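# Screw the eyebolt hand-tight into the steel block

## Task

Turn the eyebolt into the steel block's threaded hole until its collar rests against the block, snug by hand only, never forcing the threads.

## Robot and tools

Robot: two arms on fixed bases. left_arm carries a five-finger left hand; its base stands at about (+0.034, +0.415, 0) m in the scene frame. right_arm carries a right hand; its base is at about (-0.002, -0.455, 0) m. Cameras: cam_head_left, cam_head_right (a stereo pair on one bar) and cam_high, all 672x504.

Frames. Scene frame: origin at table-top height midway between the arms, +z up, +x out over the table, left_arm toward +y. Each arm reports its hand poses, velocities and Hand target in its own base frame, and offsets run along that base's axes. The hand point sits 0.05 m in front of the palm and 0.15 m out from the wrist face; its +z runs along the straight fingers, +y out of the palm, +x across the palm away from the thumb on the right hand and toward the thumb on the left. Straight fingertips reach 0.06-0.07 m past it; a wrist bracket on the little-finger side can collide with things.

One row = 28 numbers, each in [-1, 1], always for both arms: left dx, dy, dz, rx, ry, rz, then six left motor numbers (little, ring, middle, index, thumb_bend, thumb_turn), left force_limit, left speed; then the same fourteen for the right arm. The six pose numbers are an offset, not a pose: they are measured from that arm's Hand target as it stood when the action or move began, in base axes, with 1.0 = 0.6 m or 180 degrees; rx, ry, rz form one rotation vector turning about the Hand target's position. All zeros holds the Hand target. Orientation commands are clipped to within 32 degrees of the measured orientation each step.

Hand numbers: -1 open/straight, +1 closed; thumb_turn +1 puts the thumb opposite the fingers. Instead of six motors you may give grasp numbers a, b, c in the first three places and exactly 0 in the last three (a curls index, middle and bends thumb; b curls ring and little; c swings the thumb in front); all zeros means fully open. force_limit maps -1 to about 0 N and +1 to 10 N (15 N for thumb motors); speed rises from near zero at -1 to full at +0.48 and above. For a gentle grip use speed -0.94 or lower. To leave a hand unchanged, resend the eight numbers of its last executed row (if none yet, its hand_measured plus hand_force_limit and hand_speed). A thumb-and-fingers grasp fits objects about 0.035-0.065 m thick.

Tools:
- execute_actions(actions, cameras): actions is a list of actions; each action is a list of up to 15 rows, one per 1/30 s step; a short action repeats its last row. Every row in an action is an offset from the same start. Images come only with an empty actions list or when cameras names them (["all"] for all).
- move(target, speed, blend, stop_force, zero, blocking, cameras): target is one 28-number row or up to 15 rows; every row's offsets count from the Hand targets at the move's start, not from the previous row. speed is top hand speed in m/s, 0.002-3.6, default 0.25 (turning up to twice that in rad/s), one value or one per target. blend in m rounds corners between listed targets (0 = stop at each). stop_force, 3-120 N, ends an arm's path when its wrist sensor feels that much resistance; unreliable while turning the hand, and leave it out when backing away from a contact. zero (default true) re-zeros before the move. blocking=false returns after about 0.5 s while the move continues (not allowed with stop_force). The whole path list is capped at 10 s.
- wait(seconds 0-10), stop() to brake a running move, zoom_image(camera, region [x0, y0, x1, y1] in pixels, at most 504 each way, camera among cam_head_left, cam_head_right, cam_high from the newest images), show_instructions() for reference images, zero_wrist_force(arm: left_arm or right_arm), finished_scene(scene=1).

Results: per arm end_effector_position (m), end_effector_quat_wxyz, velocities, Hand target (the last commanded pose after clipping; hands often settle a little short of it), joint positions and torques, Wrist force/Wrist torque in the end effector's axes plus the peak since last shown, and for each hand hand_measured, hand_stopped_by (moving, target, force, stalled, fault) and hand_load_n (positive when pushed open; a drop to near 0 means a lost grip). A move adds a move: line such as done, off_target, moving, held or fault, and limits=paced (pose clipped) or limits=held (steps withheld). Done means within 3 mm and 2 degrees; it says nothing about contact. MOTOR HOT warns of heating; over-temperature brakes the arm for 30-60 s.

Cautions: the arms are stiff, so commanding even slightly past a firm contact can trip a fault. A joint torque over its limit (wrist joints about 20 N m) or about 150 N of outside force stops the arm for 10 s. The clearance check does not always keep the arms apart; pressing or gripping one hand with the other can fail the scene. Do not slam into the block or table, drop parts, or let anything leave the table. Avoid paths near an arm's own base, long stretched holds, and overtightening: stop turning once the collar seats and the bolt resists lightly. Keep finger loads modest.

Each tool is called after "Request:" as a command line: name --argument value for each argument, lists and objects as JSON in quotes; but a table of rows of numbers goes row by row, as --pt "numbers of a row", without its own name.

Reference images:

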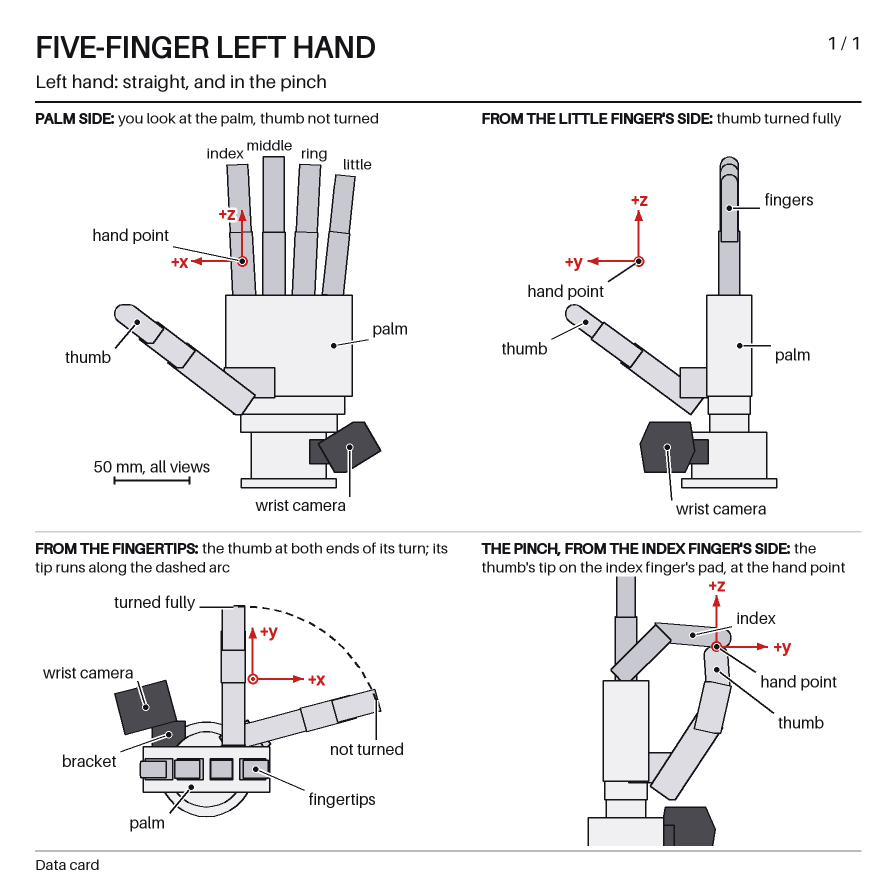

